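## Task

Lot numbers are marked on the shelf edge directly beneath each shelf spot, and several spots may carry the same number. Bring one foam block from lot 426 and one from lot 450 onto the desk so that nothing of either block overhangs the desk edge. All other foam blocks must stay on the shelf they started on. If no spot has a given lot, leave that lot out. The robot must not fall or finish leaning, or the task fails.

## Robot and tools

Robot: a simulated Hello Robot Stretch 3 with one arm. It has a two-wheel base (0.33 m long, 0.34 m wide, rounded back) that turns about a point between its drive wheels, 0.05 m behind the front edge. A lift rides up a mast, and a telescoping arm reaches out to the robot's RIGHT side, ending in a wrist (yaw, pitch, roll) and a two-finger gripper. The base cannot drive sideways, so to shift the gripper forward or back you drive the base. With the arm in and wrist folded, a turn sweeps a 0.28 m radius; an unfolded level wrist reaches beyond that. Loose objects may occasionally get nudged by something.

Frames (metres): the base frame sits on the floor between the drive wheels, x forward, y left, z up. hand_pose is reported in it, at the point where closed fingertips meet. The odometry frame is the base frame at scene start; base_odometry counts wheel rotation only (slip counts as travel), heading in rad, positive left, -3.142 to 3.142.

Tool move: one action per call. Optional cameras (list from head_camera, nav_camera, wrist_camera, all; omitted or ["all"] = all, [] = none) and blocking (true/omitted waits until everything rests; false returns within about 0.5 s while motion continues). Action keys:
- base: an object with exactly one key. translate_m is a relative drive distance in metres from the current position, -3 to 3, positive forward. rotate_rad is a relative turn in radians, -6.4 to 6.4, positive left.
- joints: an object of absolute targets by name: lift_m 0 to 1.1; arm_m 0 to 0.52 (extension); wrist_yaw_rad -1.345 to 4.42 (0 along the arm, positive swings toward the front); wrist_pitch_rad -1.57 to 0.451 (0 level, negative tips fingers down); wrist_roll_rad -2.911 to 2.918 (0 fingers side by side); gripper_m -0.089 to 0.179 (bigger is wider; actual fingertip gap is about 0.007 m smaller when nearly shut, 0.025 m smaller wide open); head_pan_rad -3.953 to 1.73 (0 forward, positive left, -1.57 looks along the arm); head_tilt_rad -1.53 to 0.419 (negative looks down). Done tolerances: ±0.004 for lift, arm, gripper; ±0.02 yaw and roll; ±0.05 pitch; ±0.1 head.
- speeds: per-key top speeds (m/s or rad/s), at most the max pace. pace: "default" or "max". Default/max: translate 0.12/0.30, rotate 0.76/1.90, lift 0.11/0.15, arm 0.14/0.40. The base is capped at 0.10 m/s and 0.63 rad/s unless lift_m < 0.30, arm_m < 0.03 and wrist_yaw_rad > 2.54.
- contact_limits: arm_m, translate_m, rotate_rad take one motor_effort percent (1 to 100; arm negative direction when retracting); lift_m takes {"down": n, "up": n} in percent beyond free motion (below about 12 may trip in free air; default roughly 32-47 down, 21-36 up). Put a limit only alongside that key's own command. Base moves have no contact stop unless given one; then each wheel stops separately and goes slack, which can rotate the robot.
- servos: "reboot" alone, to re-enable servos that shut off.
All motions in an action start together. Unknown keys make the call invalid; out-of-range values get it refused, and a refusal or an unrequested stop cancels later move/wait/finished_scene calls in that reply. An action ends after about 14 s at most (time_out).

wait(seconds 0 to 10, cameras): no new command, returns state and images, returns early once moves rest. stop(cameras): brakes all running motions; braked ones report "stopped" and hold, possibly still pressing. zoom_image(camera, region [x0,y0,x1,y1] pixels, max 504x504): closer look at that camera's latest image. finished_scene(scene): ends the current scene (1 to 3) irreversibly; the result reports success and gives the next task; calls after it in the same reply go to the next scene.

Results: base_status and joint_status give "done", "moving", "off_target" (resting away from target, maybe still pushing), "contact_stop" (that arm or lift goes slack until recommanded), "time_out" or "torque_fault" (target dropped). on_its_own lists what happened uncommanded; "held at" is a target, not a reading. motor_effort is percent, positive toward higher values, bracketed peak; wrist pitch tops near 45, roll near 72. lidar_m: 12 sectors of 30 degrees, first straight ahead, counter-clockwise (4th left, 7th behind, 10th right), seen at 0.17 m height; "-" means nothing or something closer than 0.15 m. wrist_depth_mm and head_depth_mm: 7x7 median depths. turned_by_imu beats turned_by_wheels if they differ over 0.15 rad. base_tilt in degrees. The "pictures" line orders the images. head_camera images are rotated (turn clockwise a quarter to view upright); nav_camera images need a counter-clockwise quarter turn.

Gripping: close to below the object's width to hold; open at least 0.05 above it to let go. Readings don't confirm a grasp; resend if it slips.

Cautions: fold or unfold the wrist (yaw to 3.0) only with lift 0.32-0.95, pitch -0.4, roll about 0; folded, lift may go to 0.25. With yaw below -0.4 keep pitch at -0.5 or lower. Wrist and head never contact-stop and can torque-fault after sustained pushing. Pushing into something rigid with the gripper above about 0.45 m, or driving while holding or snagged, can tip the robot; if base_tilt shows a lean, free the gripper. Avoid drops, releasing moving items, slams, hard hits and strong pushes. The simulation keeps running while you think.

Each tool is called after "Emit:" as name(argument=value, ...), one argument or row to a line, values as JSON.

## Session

Emit:
move(
  joints={"head_pan_rad": 0.0, "head_tilt_rad": -0.3},
  cameras=["nav_camera"],
)

Emit:
move(
  joints={"head_pan_rad": -1.57, "head_tilt_rad": -0.3},
  cameras=["nav_camera"],
)

Emit:
move(
  joints={"head_pan_rad": -3.0, "head_tilt_rad": -0.3},
  cameras=["nav_camera"],
)

Emit:
move(
  joints={"head_pan_rad": 1.5, "head_tilt_rad": -0.3},
  pace="max",
  cameras=["nav_camera"],
)

Scene clock: 0.77 s.
move: done
base_odometry: x=+0.000 y=+0.000 heading=+0.000
turned_by_wheels: +0.000
turned_by_imu: +0.000
base_tilt: forward=-0.3 right=-1.3
lidar_m: 0.85 0.78 0.78 0.97 1.18 1.17 1.58 1.49 1.13 1.38 3.13 1.32
head_depth_mm: 1138 1227 1323 1423 1566 1719 1589 / 1020 1088 1163 1247 1347 1463 1519 / 927 985 1038 1112 1189 1278 1380 / 847 893 943 999 1063 1131 1216 / 782 819 859 905 957 1017 1081 / 726 757 792 831 875 921 979 / 678 703 734 768 804 849 906
base_status: not commanded
joint_positions: lift_m=+0.306 arm_m=+0.001 wrist_yaw_rad=+2.853 wrist_pitch_rad=-0.337 wrist_roll_rad=+0.000 gripper_m=+0.037 head_pan_rad=+0.000 head_tilt_rad=-0.302
joint_status: all done
measured_speeds: all 0
motor_effort: left_wheel=-0.3(0.5) right_wheel=+0.2(0.8) lift_m=+26.5(27.3) arm_m=-7.9(7.9) wrist_yaw_rad=+0.0(1.2) wrist_pitch_rad=+2.1(2.1) wrist_roll_rad=-0.1(0.3) gripper_m=+0.3(1.0) head_pan_rad=+0.0(1.5) head_tilt_rad=-3.6(6.5)
hand_pose: x=+0.0453 y=+0.0786 z=+0.3376 quat_wxyz=(+0.218, +0.707, +0.017, +0.673) (m; base frame)
wrist_depth_mm: 138 - - 946 795 679 599 / 137 - - - 836 729 629 / 146 - - - 918 764 662 / 155 208 908 892 882 793 698 / 171 182 740 691 707 704 692 / 592 195 127 565 130 589 585 / 516 204 317 508 491 501 496
pictures: nav_camera (sideways)
camera_calibration:
nav_camera: T_world_to_cam=[[0.271804, 0.0170399, 0.962202, -1.21099], [0.0143682, -0.999804, 0.0136471, 0.0323197], [0.962245, 0.0101158, -0.271996, 0.301368], [0, 0, 0, 1]] pos_world=[0.0386988, 0.0499, 1.24675]

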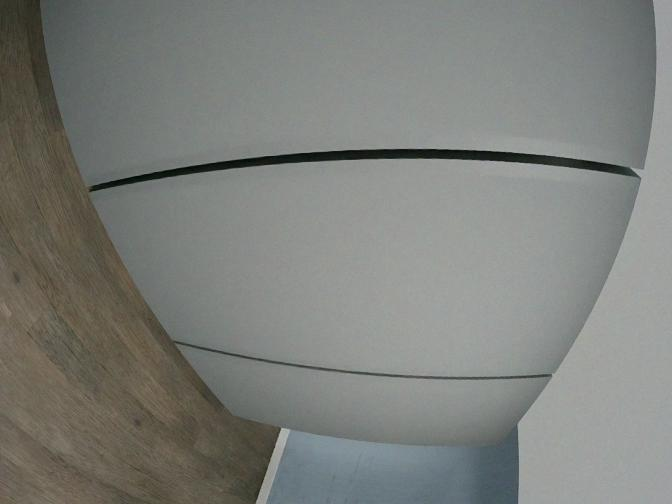

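Scene clock: 3.00 s.
move: done
base_odometry: x=+0.000 y=+0.000 heading=+0.000
turned_by_wheels: +0.000
turned_by_imu: +0.000
base_tilt: forward=-0.1 right=-1.3
lidar_m: 0.85 0.78 0.78 0.97 1.18 1.17 1.58 1.49 1.14 1.38 3.12 1.32
head_depth_mm: 1544 1591 1638 1690 1375 938 1264 / 1703 1770 1808 1865 1357 1021 1582 / 1889 1960 2042 2053 1345 1815 1578 / 2111 2220 2319 2274 1344 1958 1564 / 2441 2550 2680 2609 1644 2040 1555 / 2824 2996 3199 3192 2749 2017 1559 / 2881 3018 3134 3266 2909 2021 1546
base_status: not commanded
joint_positions: lift_m=+0.306 arm_m=+0.001 wrist_yaw_rad=+2.853 wrist_pitch_rad=-0.337 wrist_roll_rad=+0.000 gripper_m=+0.037 head_pan_rad=-1.578 head_tilt_rad=-0.302
joint_status: all done
measured_speeds: translate_m=+0.000 rotate_rad=+0.000 lift_m=+0.000 arm_m=+0.000 wrist_yaw_rad=+0.000 wrist_pitch_rad=+0.000 wrist_roll_rad=+0.000 head_pan_rad=+0.024 head_tilt_rad=+0.000
motor_effort: left_wheel=-0.3(0.5) right_wheel=-0.1(1.2) lift_m=+26.7(27.2) arm_m=-12.2(12.8) wrist_yaw_rad=-0.3(2.2) wrist_pitch_rad=+2.2(2.2) wrist_roll_rad=+0.0(0.3) gripper_m=+0.5(0.9) head_pan_rad=+3.2(5.7) head_tilt_rad=+0.3(4.9)
hand_pose: x=+0.0453 y=+0.0786 z=+0.3376 quat_wxyz=(+0.218, +0.707, +0.017, +0.673) (m; base frame)
wrist_depth_mm: 138 - - 958 793 687 611 / 137 - - - 853 718 627 / 146 - - - 917 768 666 / 155 209 912 915 884 803 696 / 171 182 752 694 716 710 694 / 585 194 127 576 129 586 586 / 518 204 317 508 492 508 503
pictures: nav_camera (sideways)
camera_calibration:
nav_camera: T_world_to_cam=[[0.0150391, -0.271922, 0.962202, -1.20942], [-0.999882, -0.00700956, 0.0136471, 0.0385067], [0.00303367, -0.962294, -0.271996, 0.307218], [0, 0, 0, 1]] pos_world=[0.0557587, -0.0329651, 1.24675]

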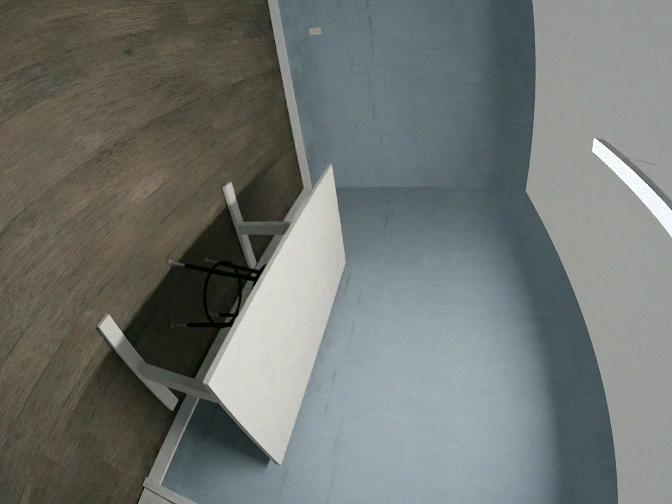

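Scene clock: 4.17 s.
move: done
base_odometry: x=+0.000 y=+0.000 heading=+0.000
turned_by_wheels: +0.000
turned_by_imu: +0.000
base_tilt: forward=-0.4 right=-1.3
lidar_m: 0.85 0.78 0.78 0.97 1.18 1.17 1.58 1.49 1.14 1.38 3.13 1.32
head_depth_mm: 1380 1469 1585 1661 1742 1875 1532 / 1835 1909 2000 1618 1674 1787 1578 / 1714 1801 1917 2041 2167 2070 1570 / 1594 1678 1772 1868 1984 2011 1566 / 1472 1542 1620 1709 1805 1878 1557 / 1384 1448 1520 1587 1679 1763 1544 / 1309 1362 1431 1485 1559 1648 1544
base_status: not commanded
joint_positions: lift_m=+0.306 arm_m=+0.001 wrist_yaw_rad=+2.853 wrist_pitch_rad=-0.337 wrist_roll_rad=+0.000 gripper_m=+0.037 head_pan_rad=-3.034 head_tilt_rad=-0.302
joint_status: all done
measured_speeds: all 0
motor_effort: left_wheel=+0.0(0.8) right_wheel=+0.4(0.9) lift_m=+26.8(27.1) arm_m=-12.4(13.0) wrist_yaw_rad=-0.3(1.9) wrist_pitch_rad=+2.1(2.1) wrist_roll_rad=-0.1(0.3) gripper_m=+0.8(0.9) head_pan_rad=+2.7(4.8) head_tilt_rad=+1.8(5.7)
hand_pose: x=+0.0453 y=+0.0786 z=+0.3376 quat_wxyz=(+0.218, +0.707, +0.017, +0.673) (m; base frame)
wrist_depth_mm: 138 - - 930 794 684 607 / 137 - - - 849 723 627 / 146 - - - 921 760 660 / 155 208 903 911 877 807 698 / 170 182 753 686 705 702 696 / 580 195 127 577 130 580 584 / 517 204 320 510 494 504 503
pictures: nav_camera (sideways)
camera_calibration:
nav_camera: T_world_to_cam=[[-0.268411, -0.0460829, 0.962202, -1.2077], [-0.121478, 0.9925, 0.0136471, 0.0331484], [-0.955614, -0.113224, -0.271996, 0.313066], [0, 0, 0, 1]] pos_world=[-0.0209609, -0.0531074, 1.24675]

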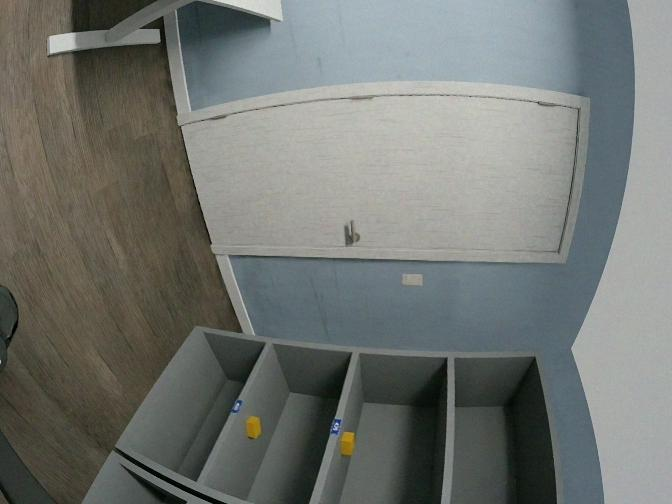

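Scene clock: 7.30 s.
move: done
base_odometry: x=+0.000 y=+0.000 heading=+0.000
turned_by_wheels: +0.000
turned_by_imu: +0.000
base_tilt: forward=-0.2 right=-1.3
lidar_m: 0.85 0.78 0.78 0.97 1.18 1.17 1.58 1.49 1.13 1.38 3.13 1.32
head_depth_mm: 735 759 781 806 834 863 892 / 803 830 856 886 919 954 993 / 895 918 948 991 1032 1075 1120 / 982 1022 1068 1115 1167 1224 1284 / 1106 1162 1216 1278 1346 1423 1457 / 1190 1239 1314 1378 1452 1570 1508 / 1348 1368 1527 1539 1611 1748 1450
base_status: not commanded
joint_positions: lift_m=+0.306 arm_m=+0.001 wrist_yaw_rad=+2.853 wrist_pitch_rad=-0.337 wrist_roll_rad=+0.000 gripper_m=+0.037 head_pan_rad=+1.508 head_tilt_rad=-0.302
joint_status: all done
measured_speeds: translate_m=+0.000 rotate_rad=+0.000 lift_m=+0.000 arm_m=+0.000 wrist_yaw_rad=+0.000 wrist_pitch_rad=+0.000 wrist_roll_rad=+0.000 head_pan_rad=-0.024 head_tilt_rad=+0.000
motor_effort: left_wheel=-0.3(0.6) right_wheel=+0.9(1.5) lift_m=+26.6(27.4) arm_m=-12.2(12.9) wrist_yaw_rad=+0.0(2.2) wrist_pitch_rad=+2.1(2.1) wrist_roll_rad=-0.1(0.3) gripper_m=+0.6(1.2) head_pan_rad=-3.3(7.2) head_tilt_rad=+5.2(6.8)
hand_pose: x=+0.0453 y=+0.0786 z=+0.3376 quat_wxyz=(+0.218, +0.707, +0.017, +0.673) (m; base frame)
wrist_depth_mm: 138 - - 951 796 687 598 / 137 - - - 852 727 634 / 146 - - - 920 757 666 / 155 209 903 888 898 795 696 / 171 182 752 688 716 708 698 / 585 194 127 578 130 582 587 / 514 205 318 504 491 504 503
pictures: nav_camera (sideways)
camera_calibration:
nav_camera: T_world_to_cam=[[0.0000010973, 0.272338, 0.962202, -1.20933], [0.998743, -0.0482207, 0.0136471, 0.026315], [0.0501146, 0.960993, -0.271996, 0.306932], [0, 0, 0, 1]] pos_world=[-0.0416624, 0.0356573, 1.24675]

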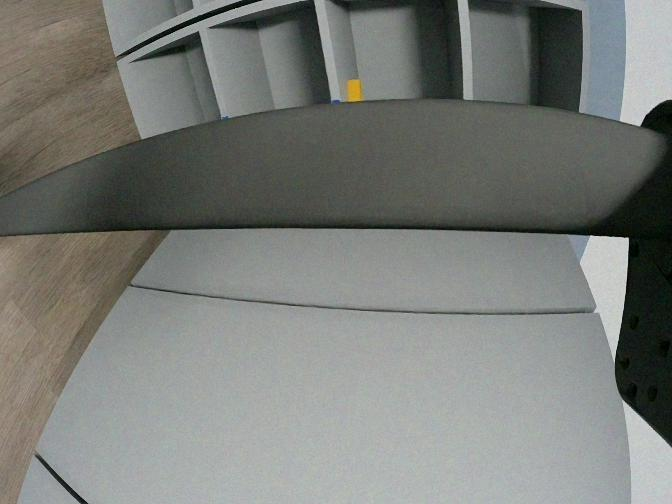

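Emit:
move(
  base={"rotate_rad": 2.251},
  joints={"head_pan_rad": 0.0, "head_tilt_rad": -0.35},
  pace="max",
  cameras=["head_camera", "nav_camera"],
)

Scene clock: 49.93 s.
move: done
base_odometry: x=+0.000 y=+0.000 heading=+2.251
turned_by_wheels: +2.251
turned_by_imu: +2.214
base_tilt: forward=-0.3 right=-1.4
lidar_m: 1.17 1.58 1.56 1.49 1.58 1.34 3.14 1.12 0.81 0.78 0.80 1.09
head_depth_mm: 1401 1452 1569 1625 1635 1702 1464 / 1395 1443 1560 1596 1624 1763 1466 / 1394 1433 1554 1557 1611 1743 1451 / 1385 1438 1553 1539 1594 1741 1449 / 1362 1166 1516 1295 1421 1597 1438 / 992 1055 1117 1191 1375 1592 1432 / 1373 1428 1535 1635 1551 1706 1433
base_status: done
joint_positions: lift_m=+0.306 arm_m=+0.001 wrist_yaw_rad=+2.853 wrist_pitch_rad=-0.337 wrist_roll_rad=+0.000 gripper_m=+0.037 head_pan_rad=+0.000 head_tilt_rad=-0.350
joint_status: all done
measured_speeds: all 0
motor_effort: left_wheel=-8.5(12.7) right_wheel=+9.7(12.8) lift_m=+27.0(27.0) arm_m=-12.5(13.1) wrist_yaw_rad=-0.6(1.9) wrist_pitch_rad=+2.1(2.1) wrist_roll_rad=+0.3(0.4) gripper_m=+0.1(1.1) head_pan_rad=+3.3(5.0) head_tilt_rad=-3.7(7.9)
hand_pose: x=+0.0453 y=+0.0786 z=+0.3376 quat_wxyz=(+0.218, +0.707, +0.017, +0.673) (m; base frame)
wrist_depth_mm: 138 - - - - - - / 137 - - - - - - / 146 - - - - - - / 155 209 915 911 883 884 879 / 170 182 753 684 712 713 702 / 581 195 127 573 130 586 583 / 513 204 316 510 496 506 505
pictures: head_camera (sideways), nav_camera (sideways)
camera_calibration:
head_camera: T_world_to_cam=[[-0.292979, -0.0462136, -0.955001, 1.26017], [0.0380904, 0.997474, -0.0599544, 0.0774486], [0.95536, -0.0539418, -0.290478, 0.327808], [0, 0, 0, 1]] pos_world=[0.0530775, -0.00133365, 1.30333]
nav_camera: T_world_to_cam=[[0.318026, 0.0169665, 0.94793, -1.19263], [0.0147812, -0.999807, 0.012936, 0.0332437], [0.947967, 0.00989759, -0.318216, 0.361609], [0, 0, 0, 1]] pos_world=[0.0360037, 0.0498931, 1.24517]

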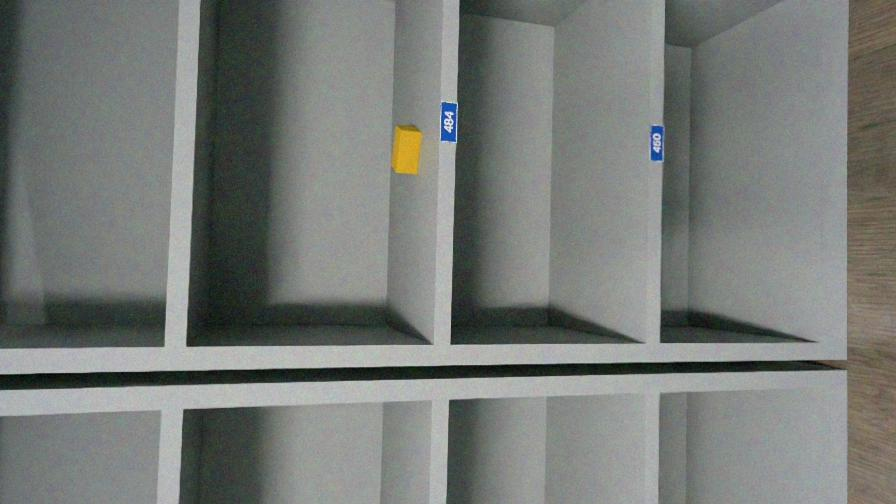

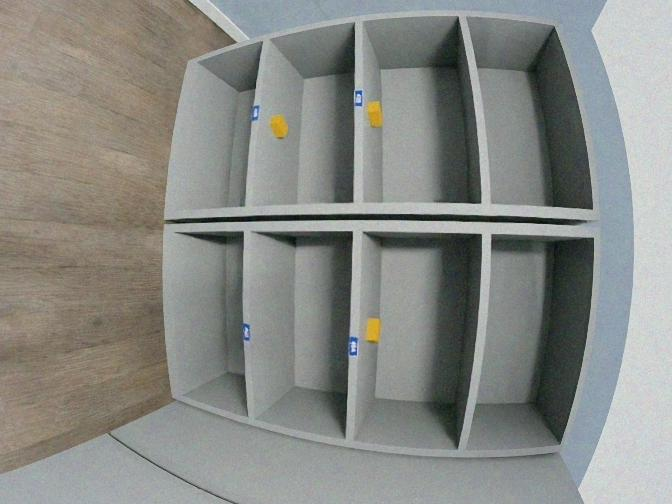

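Emit:
zoom_image(
  camera="head_camera",
  region=[640, 120, 675, 165],
)

Emit:
move(
  joints={"head_pan_rad": 0.45},
  cameras=["head_camera"],
)

Scaled by 11.200 from the camera's 896x504 image, which has a finer 1280x720 frame.

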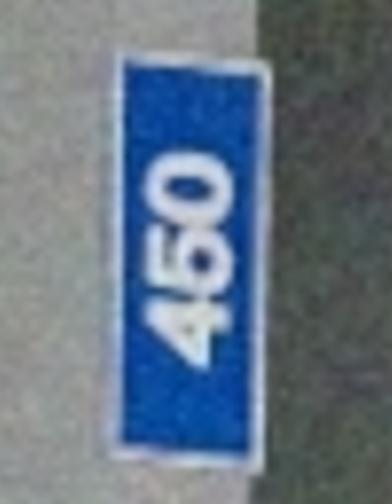

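Scene clock: 60.10 s.
move: done
base_odometry: x=+0.000 y=+0.000 heading=+2.251
turned_by_wheels: +0.000
turned_by_imu: +0.000
base_tilt: forward=-0.3 right=-1.2
lidar_m: 1.17 1.58 1.56 1.49 1.57 1.34 3.14 1.12 0.81 0.78 0.80 1.09
head_depth_mm: 964 1010 1134 1144 1536 1636 1433 / 1403 1442 1538 1228 1257 1334 1398 / 1467 1525 1623 1586 1606 1748 1455 / 1547 1593 1721 1792 1585 1806 1490 / 1618 1678 1797 1925 1777 1800 1489 / 1508 1561 1665 1705 1757 1784 1481 / 1335 1411 1506 1989 2117 1813 1471
base_status: not commanded
joint_positions: lift_m=+0.306 arm_m=+0.001 wrist_yaw_rad=+2.853 wrist_pitch_rad=-0.337 wrist_roll_rad=+0.000 gripper_m=+0.037 head_pan_rad=+0.464 head_tilt_rad=-0.350
joint_status: all done
measured_speeds: all 0
motor_effort: left_wheel=-8.1(8.8) right_wheel=+9.1(9.7) lift_m=+25.8(26.9) arm_m=-11.7(12.4) wrist_yaw_rad=-0.5(1.7) wrist_pitch_rad=+2.1(2.1) wrist_roll_rad=+0.0(0.3) gripper_m=+0.4(0.9) head_pan_rad=+0.9(6.6) head_tilt_rad=-3.4(3.9)
hand_pose: x=+0.0453 y=+0.0786 z=+0.3376 quat_wxyz=(+0.218, +0.707, +0.017, +0.673) (m; base frame)
wrist_depth_mm: 138 - - - - - - / 137 - - - - - - / 146 - - - - - - / 155 209 918 913 895 875 870 / 171 181 756 701 719 696 703 / 582 195 127 567 129 593 592 / 518 204 317 508 488 501 499
pictures: head_camera (sideways)
camera_calibration:
head_camera: T_world_to_cam=[[-0.241231, -0.172568, -0.955002, 1.25985], [-0.412802, 0.908845, -0.0599544, 0.0801991], [0.878295, 0.379764, -0.290478, 0.328278], [0, 0, 0, 1]] pos_world=[0.0486972, 0.019853, 1.30333]

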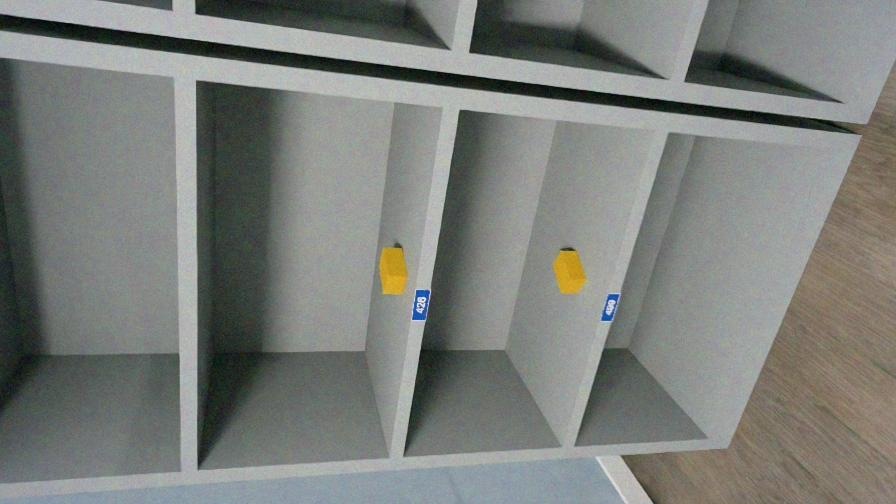

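Emit:
zoom_image(
  camera="head_camera",
  region=[405, 283, 438, 328],
)

Emit:
zoom_image(
  camera="head_camera",
  region=[594, 287, 627, 327],
)

Emit:
zoom_image(
  camera="head_camera",
  region=[350, 210, 650, 340],
)

Scaled by 11.200 from the camera's 896x504 image, which has a finer 1280x720 frame.

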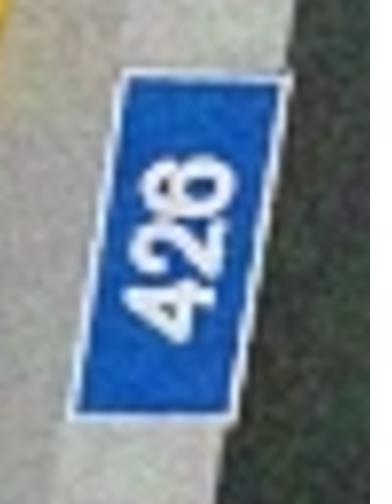

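Scaled by 12.600 from the camera's 896x504 image, which has a finer 1280x720 frame.

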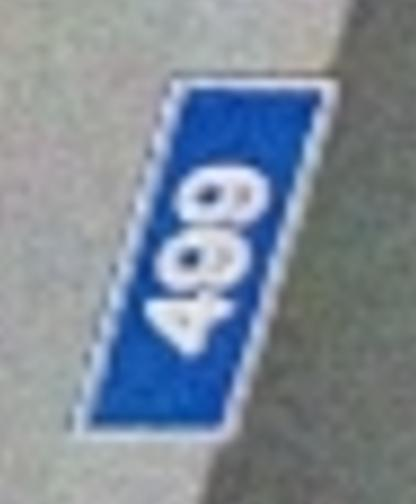

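Scaled by 1.680 from the camera's 896x504 image, which has a finer 1280x720 frame.

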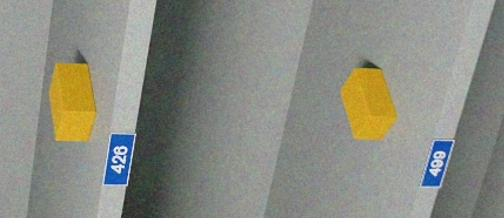

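Emit:
move(
  base={"translate_m": 0.55},
  joints={"lift_m": 0.28, "head_pan_rad": -1.57, "head_tilt_rad": -0.4},
  pace="max",
  cameras=[],
)

Emit:
move(
  base={"rotate_rad": 1.571},
  pace="max",
  cameras=[],
)

Emit:
move(
  base={"translate_m": 0.595},
  joints={"lift_m": 0.9},
  pace="max",
  cameras=["head_camera"],
)

Scene clock: 111.10 s.
move: done
base_odometry: x=-0.346 y=+0.428 heading=+2.251
turned_by_wheels: +0.000
turned_by_imu: +0.001
base_tilt: forward=-0.2 right=-1.2
lidar_m: 0.63 0.63 1.24 1.51 1.47 1.45 3.68 1.12 0.80 0.77 0.80 0.98
head_depth_mm: 637 679 729 782 849 924 1012 / 636 679 724 781 845 921 1011 / 635 675 723 777 842 916 1006 / 631 673 721 776 838 912 1002 / 630 671 718 771 836 908 999 / 642 676 725 780 840 917 1004 / 627 667 716 767 828 900 991
base_status: done
joint_positions: lift_m=+0.280 arm_m=+0.001 wrist_yaw_rad=+2.853 wrist_pitch_rad=-0.338 wrist_roll_rad=+0.000 gripper_m=+0.037 head_pan_rad=-1.572 head_tilt_rad=-0.402
joint_status: all done
measured_speeds: all 0
motor_effort: left_wheel=+2.2(9.4) right_wheel=+1.7(17.4) lift_m=+27.8(29.3) arm_m=-10.8(11.5) wrist_yaw_rad=-0.1(1.8) wrist_pitch_rad=+2.3(2.4) wrist_roll_rad=+0.0(0.3) gripper_m=+0.1(1.0) head_pan_rad=+3.0(5.5) head_tilt_rad=+0.9(6.5)
hand_pose: x=+0.0452 y=+0.0785 z=+0.3109 quat_wxyz=(+0.218, +0.707, +0.018, +0.673) (m; base frame)
wrist_depth_mm: 137 - - - - - - / 137 - - - - - - / 146 - - - - 930 895 / 155 207 855 843 837 796 690 / 172 182 703 645 666 672 621 / 547 195 127 520 130 559 552 / 486 205 289 450 462 471 474
pictures: none
No camera images: "cameras" was empty.

Scene clock: 113.20 s.
move: done
base_odometry: x=-0.346 y=+0.428 heading=-2.462
turned_by_wheels: +1.571
turned_by_imu: +1.539
base_tilt: forward=-0.3 right=-1.2
lidar_m: 1.51 1.49 1.45 3.67 1.14 0.81 0.77 0.79 0.97 0.63 0.63 1.24
head_depth_mm: 567 964 1035 962 721 1082 880 / 579 960 1028 870 1204 1078 876 / 591 958 1024 937 1193 1068 868 / 530 949 1018 927 1186 1065 865 / 539 949 1014 912 1176 1055 864 / 551 703 721 730 670 779 800 / 492 525 562 609 659 710 791
base_status: done
joint_positions: lift_m=+0.280 arm_m=+0.001 wrist_yaw_rad=+2.853 wrist_pitch_rad=-0.338 wrist_roll_rad=+0.000 gripper_m=+0.037 head_pan_rad=-1.570 head_tilt_rad=-0.402
joint_status: not commanded
measured_speeds: all 0
motor_effort: left_wheel=-7.4(14.7) right_wheel=+7.6(14.8) lift_m=+26.2(28.5) arm_m=-11.9(12.8) wrist_yaw_rad=+0.5(2.2) wrist_pitch_rad=+2.3(2.4) wrist_roll_rad=-0.1(0.3) gripper_m=+0.1(1.0) head_pan_rad=+3.2(4.4) head_tilt_rad=+3.5(4.3)
hand_pose: x=+0.0452 y=+0.0785 z=+0.3109 quat_wxyz=(+0.218, +0.707, +0.018, +0.673) (m; base frame)
wrist_depth_mm: 138 - - - - - - / 137 - - - - - - / 146 - - - - - - / 155 206 844 839 835 835 818 / 172 182 707 648 661 664 647 / 548 195 127 526 129 553 547 / 486 205 289 450 463 474 472
pictures: none
No camera images: "cameras" was empty.

Scene clock: 119.77 s.
move: done
base_odometry: x=-0.808 y=+0.054 heading=-2.462
turned_by_wheels: +0.000
turned_by_imu: +0.001
base_tilt: forward=-0.2 right=-1.0
lidar_m: 0.91 0.94 1.13 1.61 2.01 1.43 1.37 1.40 0.70 1.05 0.76 0.95
head_depth_mm: 560 917 912 855 721 886 834 / 569 941 1010 954 715 1068 854 / 511 937 1006 947 706 1074 846 / 521 933 998 930 700 1069 840 / 532 929 994 919 694 1058 840 / 544 924 988 905 686 1052 835 / 492 918 987 892 680 1048 831
base_status: done
joint_positions: lift_m=+0.900 arm_m=+0.001 wrist_yaw_rad=+2.853 wrist_pitch_rad=-0.339 wrist_roll_rad=+0.000 gripper_m=+0.037 head_pan_rad=-1.570 head_tilt_rad=-0.400
joint_status: all done
measured_speeds: all 0
motor_effort: left_wheel=+1.8(10.9) right_wheel=+8.4(13.9) lift_m=+24.8(33.9) arm_m=-9.0(12.5) wrist_yaw_rad=+0.3(1.8) wrist_pitch_rad=+2.3(2.6) wrist_roll_rad=+0.1(0.3) gripper_m=+0.2(1.1) head_pan_rad=+3.4(3.9) head_tilt_rad=+4.9(5.6)
hand_pose: x=+0.0452 y=+0.0784 z=+0.9308 quat_wxyz=(+0.219, +0.706, +0.018, +0.673) (m; base frame)
wrist_depth_mm: 138 - - - - - 910 / 137 - - - - - 913 / 146 - - - - - 905 / 155 206 - - - - 920 / 174 182 - - - - 973 / - 194 127 - 130 - 998 / - 204 - - - - -
pictures: head_camera (sideways)
camera_calibration:
head_camera: T_world_to_cam=[[-0.046559, 0.340146, -0.939219, 1.23806], [0.997511, -0.0340113, -0.0617661, 0.0739508], [-0.0529535, -0.939758, -0.337715, 0.395436], [0, 0, 0, 1]] pos_world=[0.0048156, -0.0469904, 1.30092]

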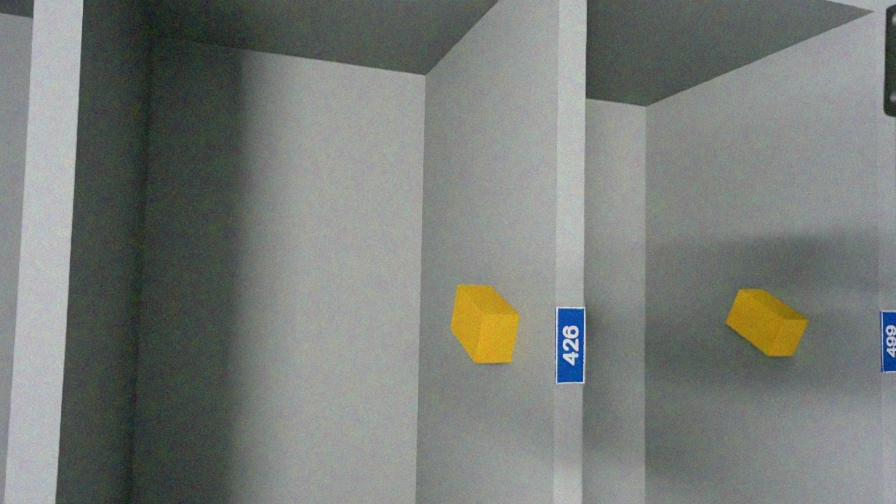

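Emit:
move(
  joints={"wrist_yaw_rad": 0.0, "wrist_pitch_rad": -0.515, "wrist_roll_rad": 0.0, "gripper_m": 0.17},
  cameras=[],
)

Emit:
move(
  joints={"lift_m": 1.098, "head_tilt_rad": -0.35},
  cameras=["wrist_camera", "head_camera"],
)

Scene clock: 166.77 s.
move: done
base_odometry: x=-0.808 y=+0.054 heading=-2.462
turned_by_wheels: +0.000
turned_by_imu: +0.000
base_tilt: forward=-0.3 right=-1.3
lidar_m: 0.91 0.94 1.13 1.61 2.00 1.43 1.36 1.40 0.69 1.05 0.76 0.95
head_depth_mm: 561 922 912 853 721 885 833 / 569 945 1010 957 714 1069 855 / 511 937 1004 942 707 1074 875 / 521 934 998 930 701 1066 898 / 533 929 995 920 695 1060 838 / 545 924 993 905 688 1054 836 / 492 921 985 896 681 1048 830
base_status: not commanded
joint_positions: lift_m=+0.900 arm_m=+0.001 wrist_yaw_rad=+0.003 wrist_pitch_rad=-0.525 wrist_roll_rad=+0.000 gripper_m=+0.170 head_pan_rad=-1.570 head_tilt_rad=-0.400
joint_status: all done
measured_speeds: all 0
motor_effort: left_wheel=+1.9(2.3) right_wheel=+8.0(9.0) lift_m=+23.7(29.9) arm_m=-5.8(7.6) wrist_yaw_rad=-3.8(6.2) wrist_pitch_rad=+1.4(3.5) wrist_roll_rad=-0.2(1.1) gripper_m=+0.8(83.0) head_pan_rad=+3.3(3.7) head_tilt_rad=+3.7(5.3)
hand_pose: x=-0.0209 y=-0.3552 z=+0.8894 quat_wxyz=(+0.683, +0.185, -0.682, -0.183) (m; base frame)
wrist_depth_mm: 674 769 777 777 781 661 429 / 676 837 - - - 663 430 / 668 850 876 863 871 656 433 / 668 762 767 734 748 654 473 / 635 653 645 640 647 617 529 / 117 141 - - - 585 119 / 117 953 971 983 970 812 107
pictures: none
No camera images: "cameras" was empty.

Scene clock: 169.40 s.
move: done
base_odometry: x=-0.808 y=+0.054 heading=-2.462
turned_by_wheels: +0.000
turned_by_imu: +0.000
base_tilt: forward=-0.2 right=-1.2
lidar_m: 0.92 0.94 1.13 1.61 2.00 1.43 1.37 1.40 0.70 1.05 0.77 0.95
head_depth_mm: 842 870 - - - - - / 877 945 - - - - - / 871 943 - - - - - / 869 938 989 1029 647 - 882 / 861 935 989 1022 682 1045 853 / 527 928 984 1018 641 1035 875 / 539 923 974 1012 671 1112 871
base_status: not commanded
joint_positions: lift_m=+1.098 arm_m=+0.001 wrist_yaw_rad=+0.003 wrist_pitch_rad=-0.526 wrist_roll_rad=+0.000 gripper_m=+0.170 head_pan_rad=-1.570 head_tilt_rad=-0.349
joint_status: all done
measured_speeds: all 0
motor_effort: left_wheel=+1.9(2.2) right_wheel=+8.2(9.0) lift_m=+29.2(32.2) arm_m=-4.9(6.6) wrist_yaw_rad=-3.0(4.6) wrist_pitch_rad=+1.6(1.8) wrist_roll_rad=-0.3(0.3) gripper_m=+0.4(1.2) head_pan_rad=+2.9(3.6) head_tilt_rad=+3.8(6.3)
hand_pose: x=-0.0209 y=-0.3550 z=+1.0871 quat_wxyz=(+0.683, +0.185, -0.682, -0.183) (m; base frame)
wrist_depth_mm: 653 736 730 716 697 613 434 / 554 541 519 503 526 516 431 / 434 435 430 432 430 427 416 / 668 961 - - - 665 471 / 645 148 871 843 877 719 530 / 117 141 787 788 792 745 120 / 117 825 - - - 815 109
pictures: head_camera (sideways), wrist_camera
camera_calibration:
head_camera: T_world_to_cam=[[-0.0465196, 0.291922, -0.95531, 1.25907], [0.997513, -0.0371091, -0.0599144, 0.0715441], [-0.052941, -0.955722, -0.289469, 0.332645], [0, 0, 0, 1]] pos_world=[0.00481556, -0.0469773, 1.30338]
wrist_camera: T_world_to_cam=[[-0.998903, -0.0366284, -0.0291745, 0.00444142], [-0.00260745, 0.665564, -0.746336, 1.08014], [0.0467546, -0.745441, -0.66493, 0.625401], [0, 0, 0, 1]] pos_world=[-0.0219874, -0.252539, 1.22212]

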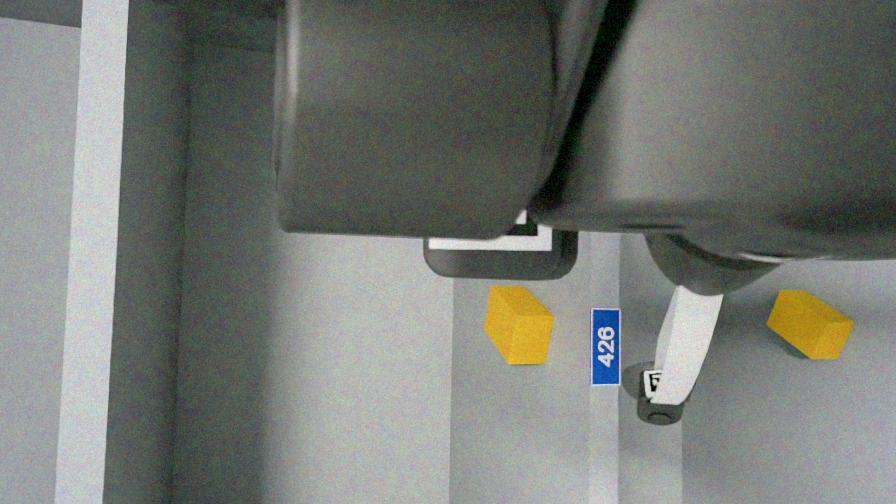

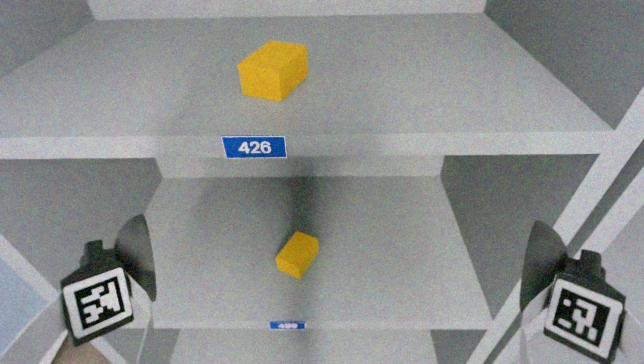

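Emit:
zoom_image(
  camera="wrist_camera",
  region=[220, 20, 330, 170],
)

Scaled by 3.360.

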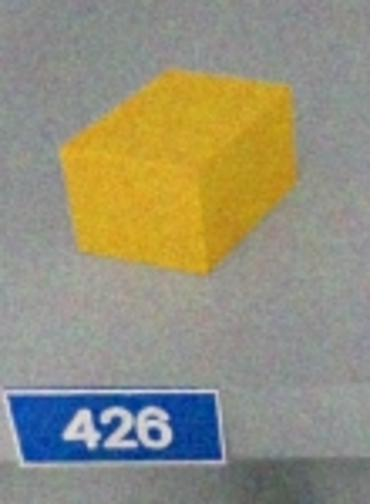

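Emit:
move(
  base={"translate_m": 0.159},
  joints={"lift_m": 1.1, "wrist_yaw_rad": -0.347},
  cameras=[],
)

Emit:
move(
  joints={"arm_m": 0.365},
  contact_limits={"arm_m": 35},
  cameras=["wrist_camera"],
)

Scene clock: 217.33 s.
move: done
base_odometry: x=-0.932 y=-0.046 heading=-2.462
turned_by_wheels: +0.000
turned_by_imu: -0.001
base_tilt: forward=-0.2 right=-1.1
lidar_m: 0.76 0.78 1.07 1.08 2.22 1.59 1.52 1.54 0.79 1.04 0.67 0.79
head_depth_mm: 878 925 - - - - - / 874 945 - - - - - / 866 938 - - - - - / 865 931 986 1018 687 - - / 861 928 984 1020 684 1133 877 / 525 925 980 1014 677 1122 873 / 537 918 968 962 673 1041 871
base_status: done
joint_positions: lift_m=+1.099 arm_m=+0.001 wrist_yaw_rad=-0.344 wrist_pitch_rad=-0.526 wrist_roll_rad=+0.000 gripper_m=+0.170 head_pan_rad=-1.570 head_tilt_rad=-0.349
joint_status: all done
joint sent to its limit — lift_m, upper limit.
measured_speeds: all 0
motor_effort: left_wheel=+3.6(10.1) right_wheel=+7.3(10.6) lift_m=+28.8(31.8) arm_m=-1.5(3.6) wrist_yaw_rad=-3.1(7.4) wrist_pitch_rad=+1.6(1.8) wrist_roll_rad=+0.0(0.3) gripper_m=+0.6(1.3) head_pan_rad=+2.9(3.7) head_tilt_rad=-1.0(1.9)
hand_pose: x=-0.0922 y=-0.3427 z=+1.0878 quat_wxyz=(+0.641, +0.065, -0.704, -0.298) (m; base frame)
wrist_depth_mm: 656 686 714 714 680 551 493 / 549 546 511 539 525 514 572 / 439 434 426 448 740 604 - / 375 389 - - 936 695 - / 712 147 862 858 864 758 - / 117 142 787 794 836 825 120 / 117 695 723 - - - 109
pictures: none
No camera images: "cameras" was empty.

Scene clock: 221.23 s.
move: done
base_odometry: x=-0.932 y=-0.046 heading=-2.462
turned_by_wheels: +0.000
turned_by_imu: +0.000
base_tilt: forward=-0.4 right=-1.3
lidar_m: 0.76 0.78 1.07 1.08 2.23 1.59 1.52 1.53 0.79 1.04 0.67 0.79
head_depth_mm: 876 755 1027 1042 710 1146 897 / 873 784 461 1034 704 1151 893 / 866 803 424 734 692 1145 873 / 865 930 445 842 690 1137 861 / 856 930 982 1014 685 1128 880 / 525 925 978 1012 678 1122 873 / 538 919 965 959 672 1046 867
base_status: not commanded
joint_positions: lift_m=+1.099 arm_m=+0.365 wrist_yaw_rad=-0.344 wrist_pitch_rad=-0.526 wrist_roll_rad=+0.000 gripper_m=+0.170 head_pan_rad=-1.570 head_tilt_rad=-0.349
joint_status: all done
measured_speeds: all 0
motor_effort: left_wheel=+4.1(4.4) right_wheel=+7.0(8.1) lift_m=+27.9(29.3) arm_m=+12.6(15.3) wrist_yaw_rad=-2.7(4.2) wrist_pitch_rad=+1.6(1.8) wrist_roll_rad=-0.1(0.3) gripper_m=+0.8(1.1) head_pan_rad=+3.0(3.8) head_tilt_rad=-3.6(4.3)
contact_limits: arm_m 35 (drawing in: default 31, maximum 55; extending or still: default 39, maximum 69)
hand_pose: x=-0.0922 y=-0.7071 z=+1.0878 quat_wxyz=(+0.641, +0.065, -0.704, -0.299) (m; base frame)
wrist_depth_mm: 356 381 409 449 491 510 409 / 382 416 453 485 516 499 425 / 412 431 426 420 416 415 401 / 357 355 353 351 347 342 339 / 306 301 301 307 296 296 293 / 117 141 263 - 259 251 120 / 117 230 233 - 230 223 109
pictures: wrist_camera
camera_calibration:
wrist_camera: T_world_to_cam=[[-0.951786, 0.305372, -0.0291775, 0.166526], [0.223987, 0.626819, -0.746276, 1.30816], [-0.209603, -0.716831, -0.664996, 0.363347], [0, 0, 0, 1]] pos_world=[-0.0583545, -0.610374, 1.22273]

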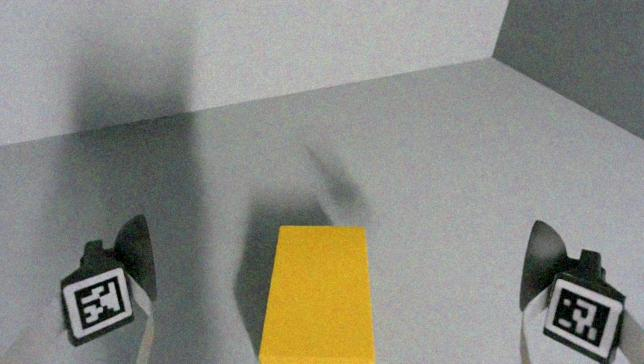

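Emit:
move(
  base={"translate_m": 0.012},
  joints={"arm_m": 0.37},
  contact_limits={"arm_m": 35},
  cameras=["wrist_camera"],
)

Scene clock: 249.17 s.
move: done
base_odometry: x=-0.941 y=-0.053 heading=-2.462
turned_by_wheels: +0.000
turned_by_imu: +0.000
base_tilt: forward=-0.2 right=-1.2
lidar_m: 0.75 0.77 1.05 1.08 2.25 1.61 1.53 1.53 0.79 1.04 0.67 0.78
head_depth_mm: 877 761 1025 1043 708 1161 896 / 873 790 465 1035 702 1146 892 / 867 808 428 609 691 1146 862 / 863 933 450 845 689 1135 881 / 520 926 982 1021 684 1131 877 / 528 922 976 1012 677 1121 873 / 541 913 964 958 672 1034 873
base_status: done
joint_positions: lift_m=+1.099 arm_m=+0.370 wrist_yaw_rad=-0.344 wrist_pitch_rad=-0.526 wrist_roll_rad=+0.000 gripper_m=+0.170 head_pan_rad=-1.570 head_tilt_rad=-0.350
joint_status: all done
measured_speeds: all 0
motor_effort: left_wheel=+3.5(8.1) right_wheel=+6.2(10.9) lift_m=+27.1(27.4) arm_m=+12.3(13.5) wrist_yaw_rad=-2.1(4.7) wrist_pitch_rad=+1.7(1.7) wrist_roll_rad=+0.3(0.3) gripper_m=+0.6(1.0) head_pan_rad=+2.8(3.4) head_tilt_rad=-3.6(4.6)
contact_limits: arm_m 35 (drawing in: default 31, maximum 55; extending or still: default 39, maximum 69)
hand_pose: x=-0.0922 y=-0.7121 z=+1.0878 quat_wxyz=(+0.641, +0.065, -0.704, -0.299) (m; base frame)
wrist_depth_mm: 350 374 406 440 486 517 417 / 377 410 444 480 511 510 434 / 408 424 426 418 418 412 403 / 360 357 354 348 347 343 341 / 306 301 301 307 295 295 292 / 117 141 263 248 253 252 120 / 116 229 234 - 229 224 109
pictures: wrist_camera
camera_calibration:
wrist_camera: T_world_to_cam=[[-0.95176, 0.305454, -0.0291776, 0.168096], [0.224041, 0.626799, -0.746276, 1.31129], [-0.209665, -0.716813, -0.664996, 0.359771], [0, 0, 0, 1]] pos_world=[-0.0583632, -0.61537, 1.22273]

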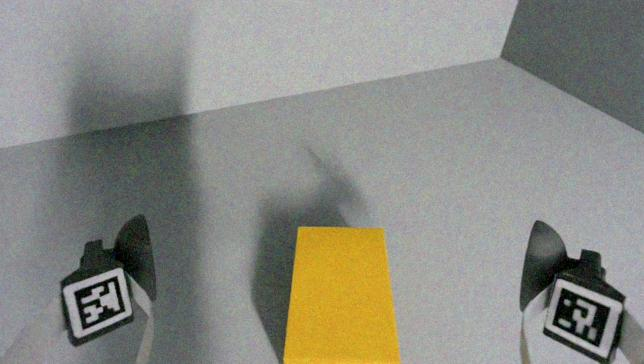

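Emit:
move(
  joints={"lift_m": 1.047},
  speeds={"lift_m": 0.06},
  contact_limits={"lift_m": {"down": 15}},
  cameras=[],
)

Emit:
move(
  joints={"gripper_m": 0.045},
  cameras=[],
)

Emit:
move(
  joints={"gripper_m": 0.025},
  cameras=["wrist_camera"],
)

Scene clock: 260.27 s.
move: done
base_odometry: x=-0.941 y=-0.053 heading=-2.462
turned_by_wheels: +0.000
turned_by_imu: +0.000
base_tilt: forward=-0.4 right=-1.4
lidar_m: 0.74 0.77 1.05 1.08 2.25 1.61 1.53 1.54 0.79 1.04 0.67 0.78
head_depth_mm: 877 946 994 944 711 1158 896 / 874 941 972 943 665 1155 892 / 868 938 486 437 690 1142 863 / 863 930 973 467 687 1138 881 / 521 929 981 1019 684 1129 877 / 528 924 977 1013 678 1122 873 / 541 915 962 960 670 1032 870
base_status: not commanded
joint_positions: lift_m=+1.047 arm_m=+0.370 wrist_yaw_rad=-0.344 wrist_pitch_rad=-0.526 wrist_roll_rad=+0.000 gripper_m=+0.170 head_pan_rad=-1.570 head_tilt_rad=-0.350
joint_status: all done
measured_speeds: all 0
motor_effort: left_wheel=+3.4(4.0) right_wheel=+6.7(7.6) lift_m=+24.2(26.4) arm_m=+12.0(12.8) wrist_yaw_rad=-3.0(4.5) wrist_pitch_rad=+1.7(1.8) wrist_roll_rad=+0.0(0.4) gripper_m=+0.2(1.2) head_pan_rad=+2.9(3.3) head_tilt_rad=-2.9(4.0)
contact_limits: arm_m 35 (drawing in: default 31, maximum 55; extending or still: default 39, maximum 69); lift_m down 15 (down: maximum 72; up: maximum 65)
hand_pose: x=-0.0922 y=-0.7121 z=+1.0361 quat_wxyz=(+0.641, +0.065, -0.704, -0.299) (m; base frame)
wrist_depth_mm: 350 375 406 442 482 502 418 / 378 397 412 410 402 399 393 / 335 333 328 326 321 318 316 / 279 276 272 288 267 266 264 / 237 229 234 - 229 228 228 / 117 141 204 - 200 196 120 / 117 177 180 171 178 174 109
pictures: none
No camera images: "cameras" was empty.

Scene clock: 262.03 s.
move: done
base_odometry: x=-0.941 y=-0.053 heading=-2.462
turned_by_wheels: +0.000
turned_by_imu: +0.000
base_tilt: forward=-0.2 right=-1.1
lidar_m: 0.74 0.77 1.05 1.08 2.25 1.61 1.53 1.53 0.79 1.04 0.67 0.78
head_depth_mm: 876 945 997 945 709 1155 897 / 873 942 975 941 703 1149 893 / 872 940 486 436 684 1138 862 / 864 930 973 467 687 1132 882 / 521 929 983 1015 683 1127 875 / 528 921 977 1010 678 1125 875 / 542 912 963 958 671 1033 870
base_status: not commanded
joint_positions: lift_m=+1.047 arm_m=+0.370 wrist_yaw_rad=-0.345 wrist_pitch_rad=-0.527 wrist_roll_rad=+0.000 gripper_m=+0.045 head_pan_rad=-1.570 head_tilt_rad=-0.350
joint_status: all done
measured_speeds: all 0
motor_effort: left_wheel=+3.7(4.0) right_wheel=+6.5(7.5) lift_m=+29.8(30.2) arm_m=+12.0(12.9) wrist_yaw_rad=-2.8(4.3) wrist_pitch_rad=+1.8(1.9) wrist_roll_rad=+0.0(0.3) gripper_m=-5.1(82.2) head_pan_rad=+2.7(3.2) head_tilt_rad=-3.3(4.1)
contact_limits: arm_m 35 (drawing in: default 31, maximum 55; extending or still: default 39, maximum 69); lift_m down 15 (down: maximum 72; up: maximum 65)
hand_pose: x=-0.0923 y=-0.7120 z=+1.0360 quat_wxyz=(+0.641, +0.065, -0.704, -0.299) (m; base frame)
wrist_depth_mm: 349 373 406 441 481 499 422 / 379 394 416 407 404 399 389 / 335 333 328 325 322 320 317 / 278 276 273 290 268 265 265 / 236 234 221 - 157 229 225 / 206 208 128 - 128 199 198 / 182 107 177 - 174 170 177
pictures: none
No camera images: "cameras" was empty.

Scene clock: 262.77 s.
move: done
base_odometry: x=-0.941 y=-0.053 heading=-2.462
turned_by_wheels: +0.000
turned_by_imu: +0.000
base_tilt: forward=-0.3 right=-1.2
lidar_m: 0.74 0.76 1.05 1.08 2.25 1.61 1.53 1.53 0.79 1.04 0.67 0.78
head_depth_mm: 877 942 994 946 710 1157 895 / 873 941 974 942 703 1146 889 / 866 939 486 437 686 1142 863 / 863 932 972 467 687 1139 881 / 521 929 982 1021 684 1126 877 / 529 925 980 1014 677 1124 874 / 541 910 964 958 671 1033 872
base_status: not commanded
joint_positions: lift_m=+1.047 arm_m=+0.370 wrist_yaw_rad=-0.345 wrist_pitch_rad=-0.527 wrist_roll_rad=+0.000 gripper_m=+0.026 head_pan_rad=-1.570 head_tilt_rad=-0.350
joint_status: all done
measured_speeds: all 0
motor_effort: left_wheel=+3.7(3.9) right_wheel=+7.4(7.4) lift_m=+29.4(30.0) arm_m=+11.4(12.3) wrist_yaw_rad=-2.3(4.1) wrist_pitch_rad=+1.9(2.0) wrist_roll_rad=-0.1(0.3) gripper_m=-10.9(76.1) head_pan_rad=+2.7(3.5) head_tilt_rad=-2.7(3.8)
contact_limits: arm_m 35 (drawing in: default 31, maximum 55; extending or still: default 39, maximum 69); lift_m down 15 (down: maximum 72; up: maximum 65)
hand_pose: x=-0.0922 y=-0.7119 z=+1.0359 quat_wxyz=(+0.641, +0.065, -0.704, -0.299) (m; base frame)
wrist_depth_mm: 350 371 407 445 476 497 416 / 379 398 411 409 401 399 391 / 334 332 328 326 319 318 315 / 277 274 270 289 267 265 263 / 237 234 220 - 162 228 225 / 206 209 128 - 127 200 198 / 183 173 175 - 174 173 176
pictures: wrist_camera
camera_calibration:
wrist_camera: T_world_to_cam=[[-0.951673, 0.30572, -0.0292117, 0.166769], [0.224452, 0.627453, -0.745603, 1.27231], [-0.209617, -0.716127, -0.66575, 0.326693], [0, 0, 0, 1]] pos_world=[-0.0583833, -0.615347, 1.17101]

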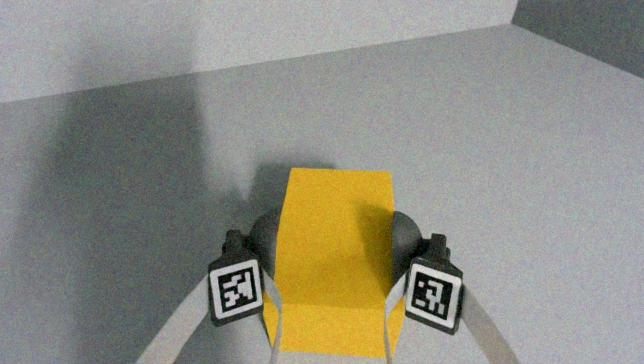

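Emit:
move(
  joints={"gripper_m": 0.018},
  cameras=[],
)

Emit:
move(
  joints={"lift_m": 1.098},
  speeds={"lift_m": 0.06},
  cameras=[],
)

Emit:
move(
  joints={"arm_m": 0.0},
  contact_limits={"arm_m": 35},
  cameras=["wrist_camera"],
)

Scene clock: 272.80 s.
move: done
base_odometry: x=-0.941 y=-0.053 heading=-2.462
turned_by_wheels: +0.000
turned_by_imu: +0.000
base_tilt: forward=-0.3 right=-1.3
lidar_m: 0.74 0.77 1.05 1.08 2.26 1.61 1.53 1.53 0.79 1.04 0.67 0.78
head_depth_mm: 877 947 996 949 709 1161 897 / 872 944 972 943 704 1150 889 / 867 936 486 436 686 1142 860 / 864 935 971 467 688 1131 880 / 521 928 983 1017 683 1127 878 / 528 921 978 1013 676 1120 875 / 541 912 964 960 671 1028 870
base_status: not commanded
joint_positions: lift_m=+1.047 arm_m=+0.370 wrist_yaw_rad=-0.345 wrist_pitch_rad=-0.527 wrist_roll_rad=+0.000 gripper_m=+0.019 head_pan_rad=-1.570 head_tilt_rad=-0.350
joint_status: all done
measured_speeds: all 0
motor_effort: left_wheel=+3.5(3.9) right_wheel=+6.3(7.5) lift_m=+29.3(29.8) arm_m=+12.0(12.1) wrist_yaw_rad=-2.3(3.9) wrist_pitch_rad=+1.9(1.9) wrist_roll_rad=-0.2(0.3) gripper_m=-13.2(48.8) head_pan_rad=+2.6(3.0) head_tilt_rad=-2.0(3.4)
contact_limits: arm_m 35 (drawing in: default 31, maximum 55; extending or still: default 39, maximum 69); lift_m down 15 (down: maximum 72; up: maximum 65)
hand_pose: x=-0.0922 y=-0.7119 z=+1.0359 quat_wxyz=(+0.641, +0.065, -0.704, -0.299) (m; base frame)
wrist_depth_mm: 351 375 406 441 477 497 420 / 382 396 414 404 404 398 393 / 332 332 328 325 321 319 317 / 275 274 273 288 267 266 262 / 236 235 221 - 162 227 226 / 206 209 128 - 127 200 198 / 182 173 176 171 171 173 176
pictures: none
No camera images: "cameras" was empty.

Scene clock: 274.23 s.
move: done
base_odometry: x=-0.941 y=-0.053 heading=-2.462
turned_by_wheels: +0.000
turned_by_imu: +0.000
base_tilt: forward=-0.3 right=-1.2
lidar_m: 0.74 0.77 1.05 1.07 2.26 1.60 1.53 1.53 0.79 1.04 0.67 0.78
head_depth_mm: 878 760 1024 1043 710 1156 895 / 872 791 466 1033 702 1145 891 / 868 810 428 678 696 1141 862 / 862 933 450 847 688 1135 880 / 521 929 982 1015 682 1128 880 / 528 924 977 1011 677 1120 871 / 541 913 964 957 670 1030 870
base_status: not commanded
joint_positions: lift_m=+1.098 arm_m=+0.370 wrist_yaw_rad=-0.345 wrist_pitch_rad=-0.528 wrist_roll_rad=+0.000 gripper_m=+0.019 head_pan_rad=-1.570 head_tilt_rad=-0.350
joint_status: all done
measured_speeds: all 0
motor_effort: left_wheel=+3.5(3.9) right_wheel=+6.6(7.4) lift_m=+29.7(33.5) arm_m=+11.1(11.7) wrist_yaw_rad=-3.2(4.2) wrist_pitch_rad=+2.1(2.1) wrist_roll_rad=+0.1(0.3) gripper_m=-13.3(13.7) head_pan_rad=+3.1(3.4) head_tilt_rad=-2.9(3.6)
contact_limits: arm_m 35 (drawing in: default 31, maximum 55; extending or still: default 39, maximum 69)
hand_pose: x=-0.0922 y=-0.7118 z=+1.0868 quat_wxyz=(+0.641, +0.065, -0.704, -0.299) (m; base frame)
wrist_depth_mm: 351 376 406 443 484 511 420 / 383 409 445 475 508 512 435 / 406 425 424 421 417 409 404 / 356 354 350 373 344 342 339 / 304 302 166 - 279 295 290 / 264 268 128 - 127 258 257 / 235 223 223 221 219 223 227
pictures: none
No camera images: "cameras" was empty.

Scene clock: 278.17 s.
move: done
base_odometry: x=-0.941 y=-0.053 heading=-2.462
turned_by_wheels: +0.000
turned_by_imu: +0.000
base_tilt: forward=-0.4 right=-1.2
lidar_m: 0.74 0.77 1.05 1.08 2.26 1.60 1.53 1.53 0.79 1.04 0.67 0.78
head_depth_mm: 878 936 - - - - - / 871 943 - - - - - / 869 937 - - - - - / 864 930 989 1022 692 - - / 857 930 983 1017 683 1128 875 / 527 924 977 1013 677 1122 875 / 540 913 964 960 670 1029 870
base_status: not commanded
joint_positions: lift_m=+1.098 arm_m=+0.001 wrist_yaw_rad=-0.345 wrist_pitch_rad=-0.528 wrist_roll_rad=+0.000 gripper_m=+0.019 head_pan_rad=-1.570 head_tilt_rad=-0.350
joint_status: all done
measured_speeds: all 0
motor_effort: left_wheel=+3.1(4.1) right_wheel=+7.1(7.6) lift_m=+25.8(29.7) arm_m=-12.7(15.0) wrist_yaw_rad=-2.8(4.1) wrist_pitch_rad=+2.0(2.1) wrist_roll_rad=-0.1(0.3) gripper_m=-13.0(13.9) head_pan_rad=+2.8(3.3) head_tilt_rad=-2.5(3.6)
contact_limits: arm_m 35 (drawing in: default 31, maximum 55; extending or still: default 39, maximum 69)
hand_pose: x=-0.0922 y=-0.3424 z=+1.0867 quat_wxyz=(+0.641, +0.065, -0.704, -0.299) (m; base frame)
wrist_depth_mm: 657 689 717 705 693 562 485 / 548 543 535 526 520 519 566 / 434 430 426 451 768 618 - / 372 388 - - 928 703 - / 730 866 151 - 163 817 - / 669 798 128 - 128 - - / 638 102 711 - - - -
pictures: wrist_camera
camera_calibration:
wrist_camera: T_world_to_cam=[[-0.951665, 0.305743, -0.0292393, 0.0553569], [0.22466, 0.62803, -0.745055, 1.07795], [-0.209432, -0.715612, -0.666362, 0.626033], [0, 0, 0, 1]] pos_world=[-0.0583793, -0.245914, 1.22192]

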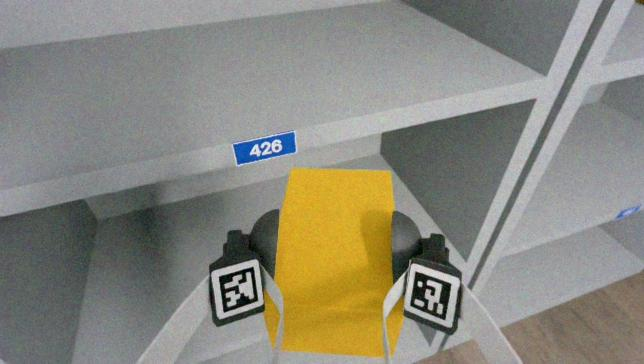

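Emit:
move(
  base={"translate_m": -0.6},
  joints={"wrist_yaw_rad": 1.57, "lift_m": 0.9, "head_pan_rad": 0.6, "head_tilt_rad": -0.4},
  cameras=["nav_camera"],
)

Scene clock: 303.40 s.
move: done
base_odometry: x=-0.475 y=+0.323 heading=-2.462
turned_by_wheels: +0.000
turned_by_imu: +0.000
base_tilt: forward=-0.3 right=-1.1
lidar_m: 1.34 1.38 1.34 3.67 1.37 0.98 0.94 0.96 1.11 0.61 1.10 1.09
head_depth_mm: 1129 1184 1253 1322 1398 1490 1447 / 1186 1256 1328 1405 1498 1598 1440 / 1283 1355 1430 1518 1617 1700 1435 / 1359 1438 1540 1638 1760 1797 1429 / 1446 1540 1664 1746 1934 1809 1424 / 1558 1666 1790 1693 2073 1732 1413 / 1675 1800 1962 1660 1458 1722 1405
base_status: done
joint_positions: lift_m=+0.900 arm_m=+0.001 wrist_yaw_rad=+1.567 wrist_pitch_rad=-0.529 wrist_roll_rad=+0.000 gripper_m=+0.019 head_pan_rad=+0.600 head_tilt_rad=-0.400
joint_status: all done
measured_speeds: all 0
motor_effort: left_wheel=-4.1(12.1) right_wheel=-7.8(12.9) lift_m=+24.1(27.4) arm_m=-11.2(12.4) wrist_yaw_rad=+1.5(5.3) wrist_pitch_rad=+2.0(2.2) wrist_roll_rad=+0.1(0.3) gripper_m=-13.6(14.0) head_pan_rad=-3.4(5.7) head_tilt_rad=-2.3(7.7)
contact_limits: arm_m 35 (drawing in: default 31, maximum 55; extending or still: default 39, maximum 69)
hand_pose: x=+0.1877 y=-0.1465 z=+0.8886 quat_wxyz=(+0.614, +0.612, -0.353, +0.351) (m; base frame)
wrist_depth_mm: - - - - - - 795 / - - - - - 929 906 / - - - - - - 848 / - - - - - - 726 / - - 157 - - - 648 / - - 128 - 127 - - / - - 1000 - - 959 951
pictures: nav_camera (sideways)
camera_calibration:
nav_camera: T_world_to_cam=[[0.291697, 0.220206, 0.930818, -1.17013], [0.577439, -0.816343, 0.012168, 0.0308122], [0.762546, 0.533942, -0.36528, 0.423991], [0, 0, 0, 1]] pos_world=[0.000219434, 0.0564371, 1.24368]

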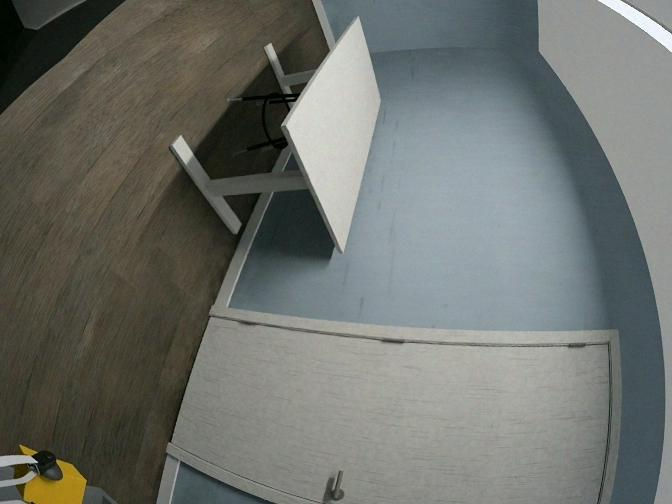

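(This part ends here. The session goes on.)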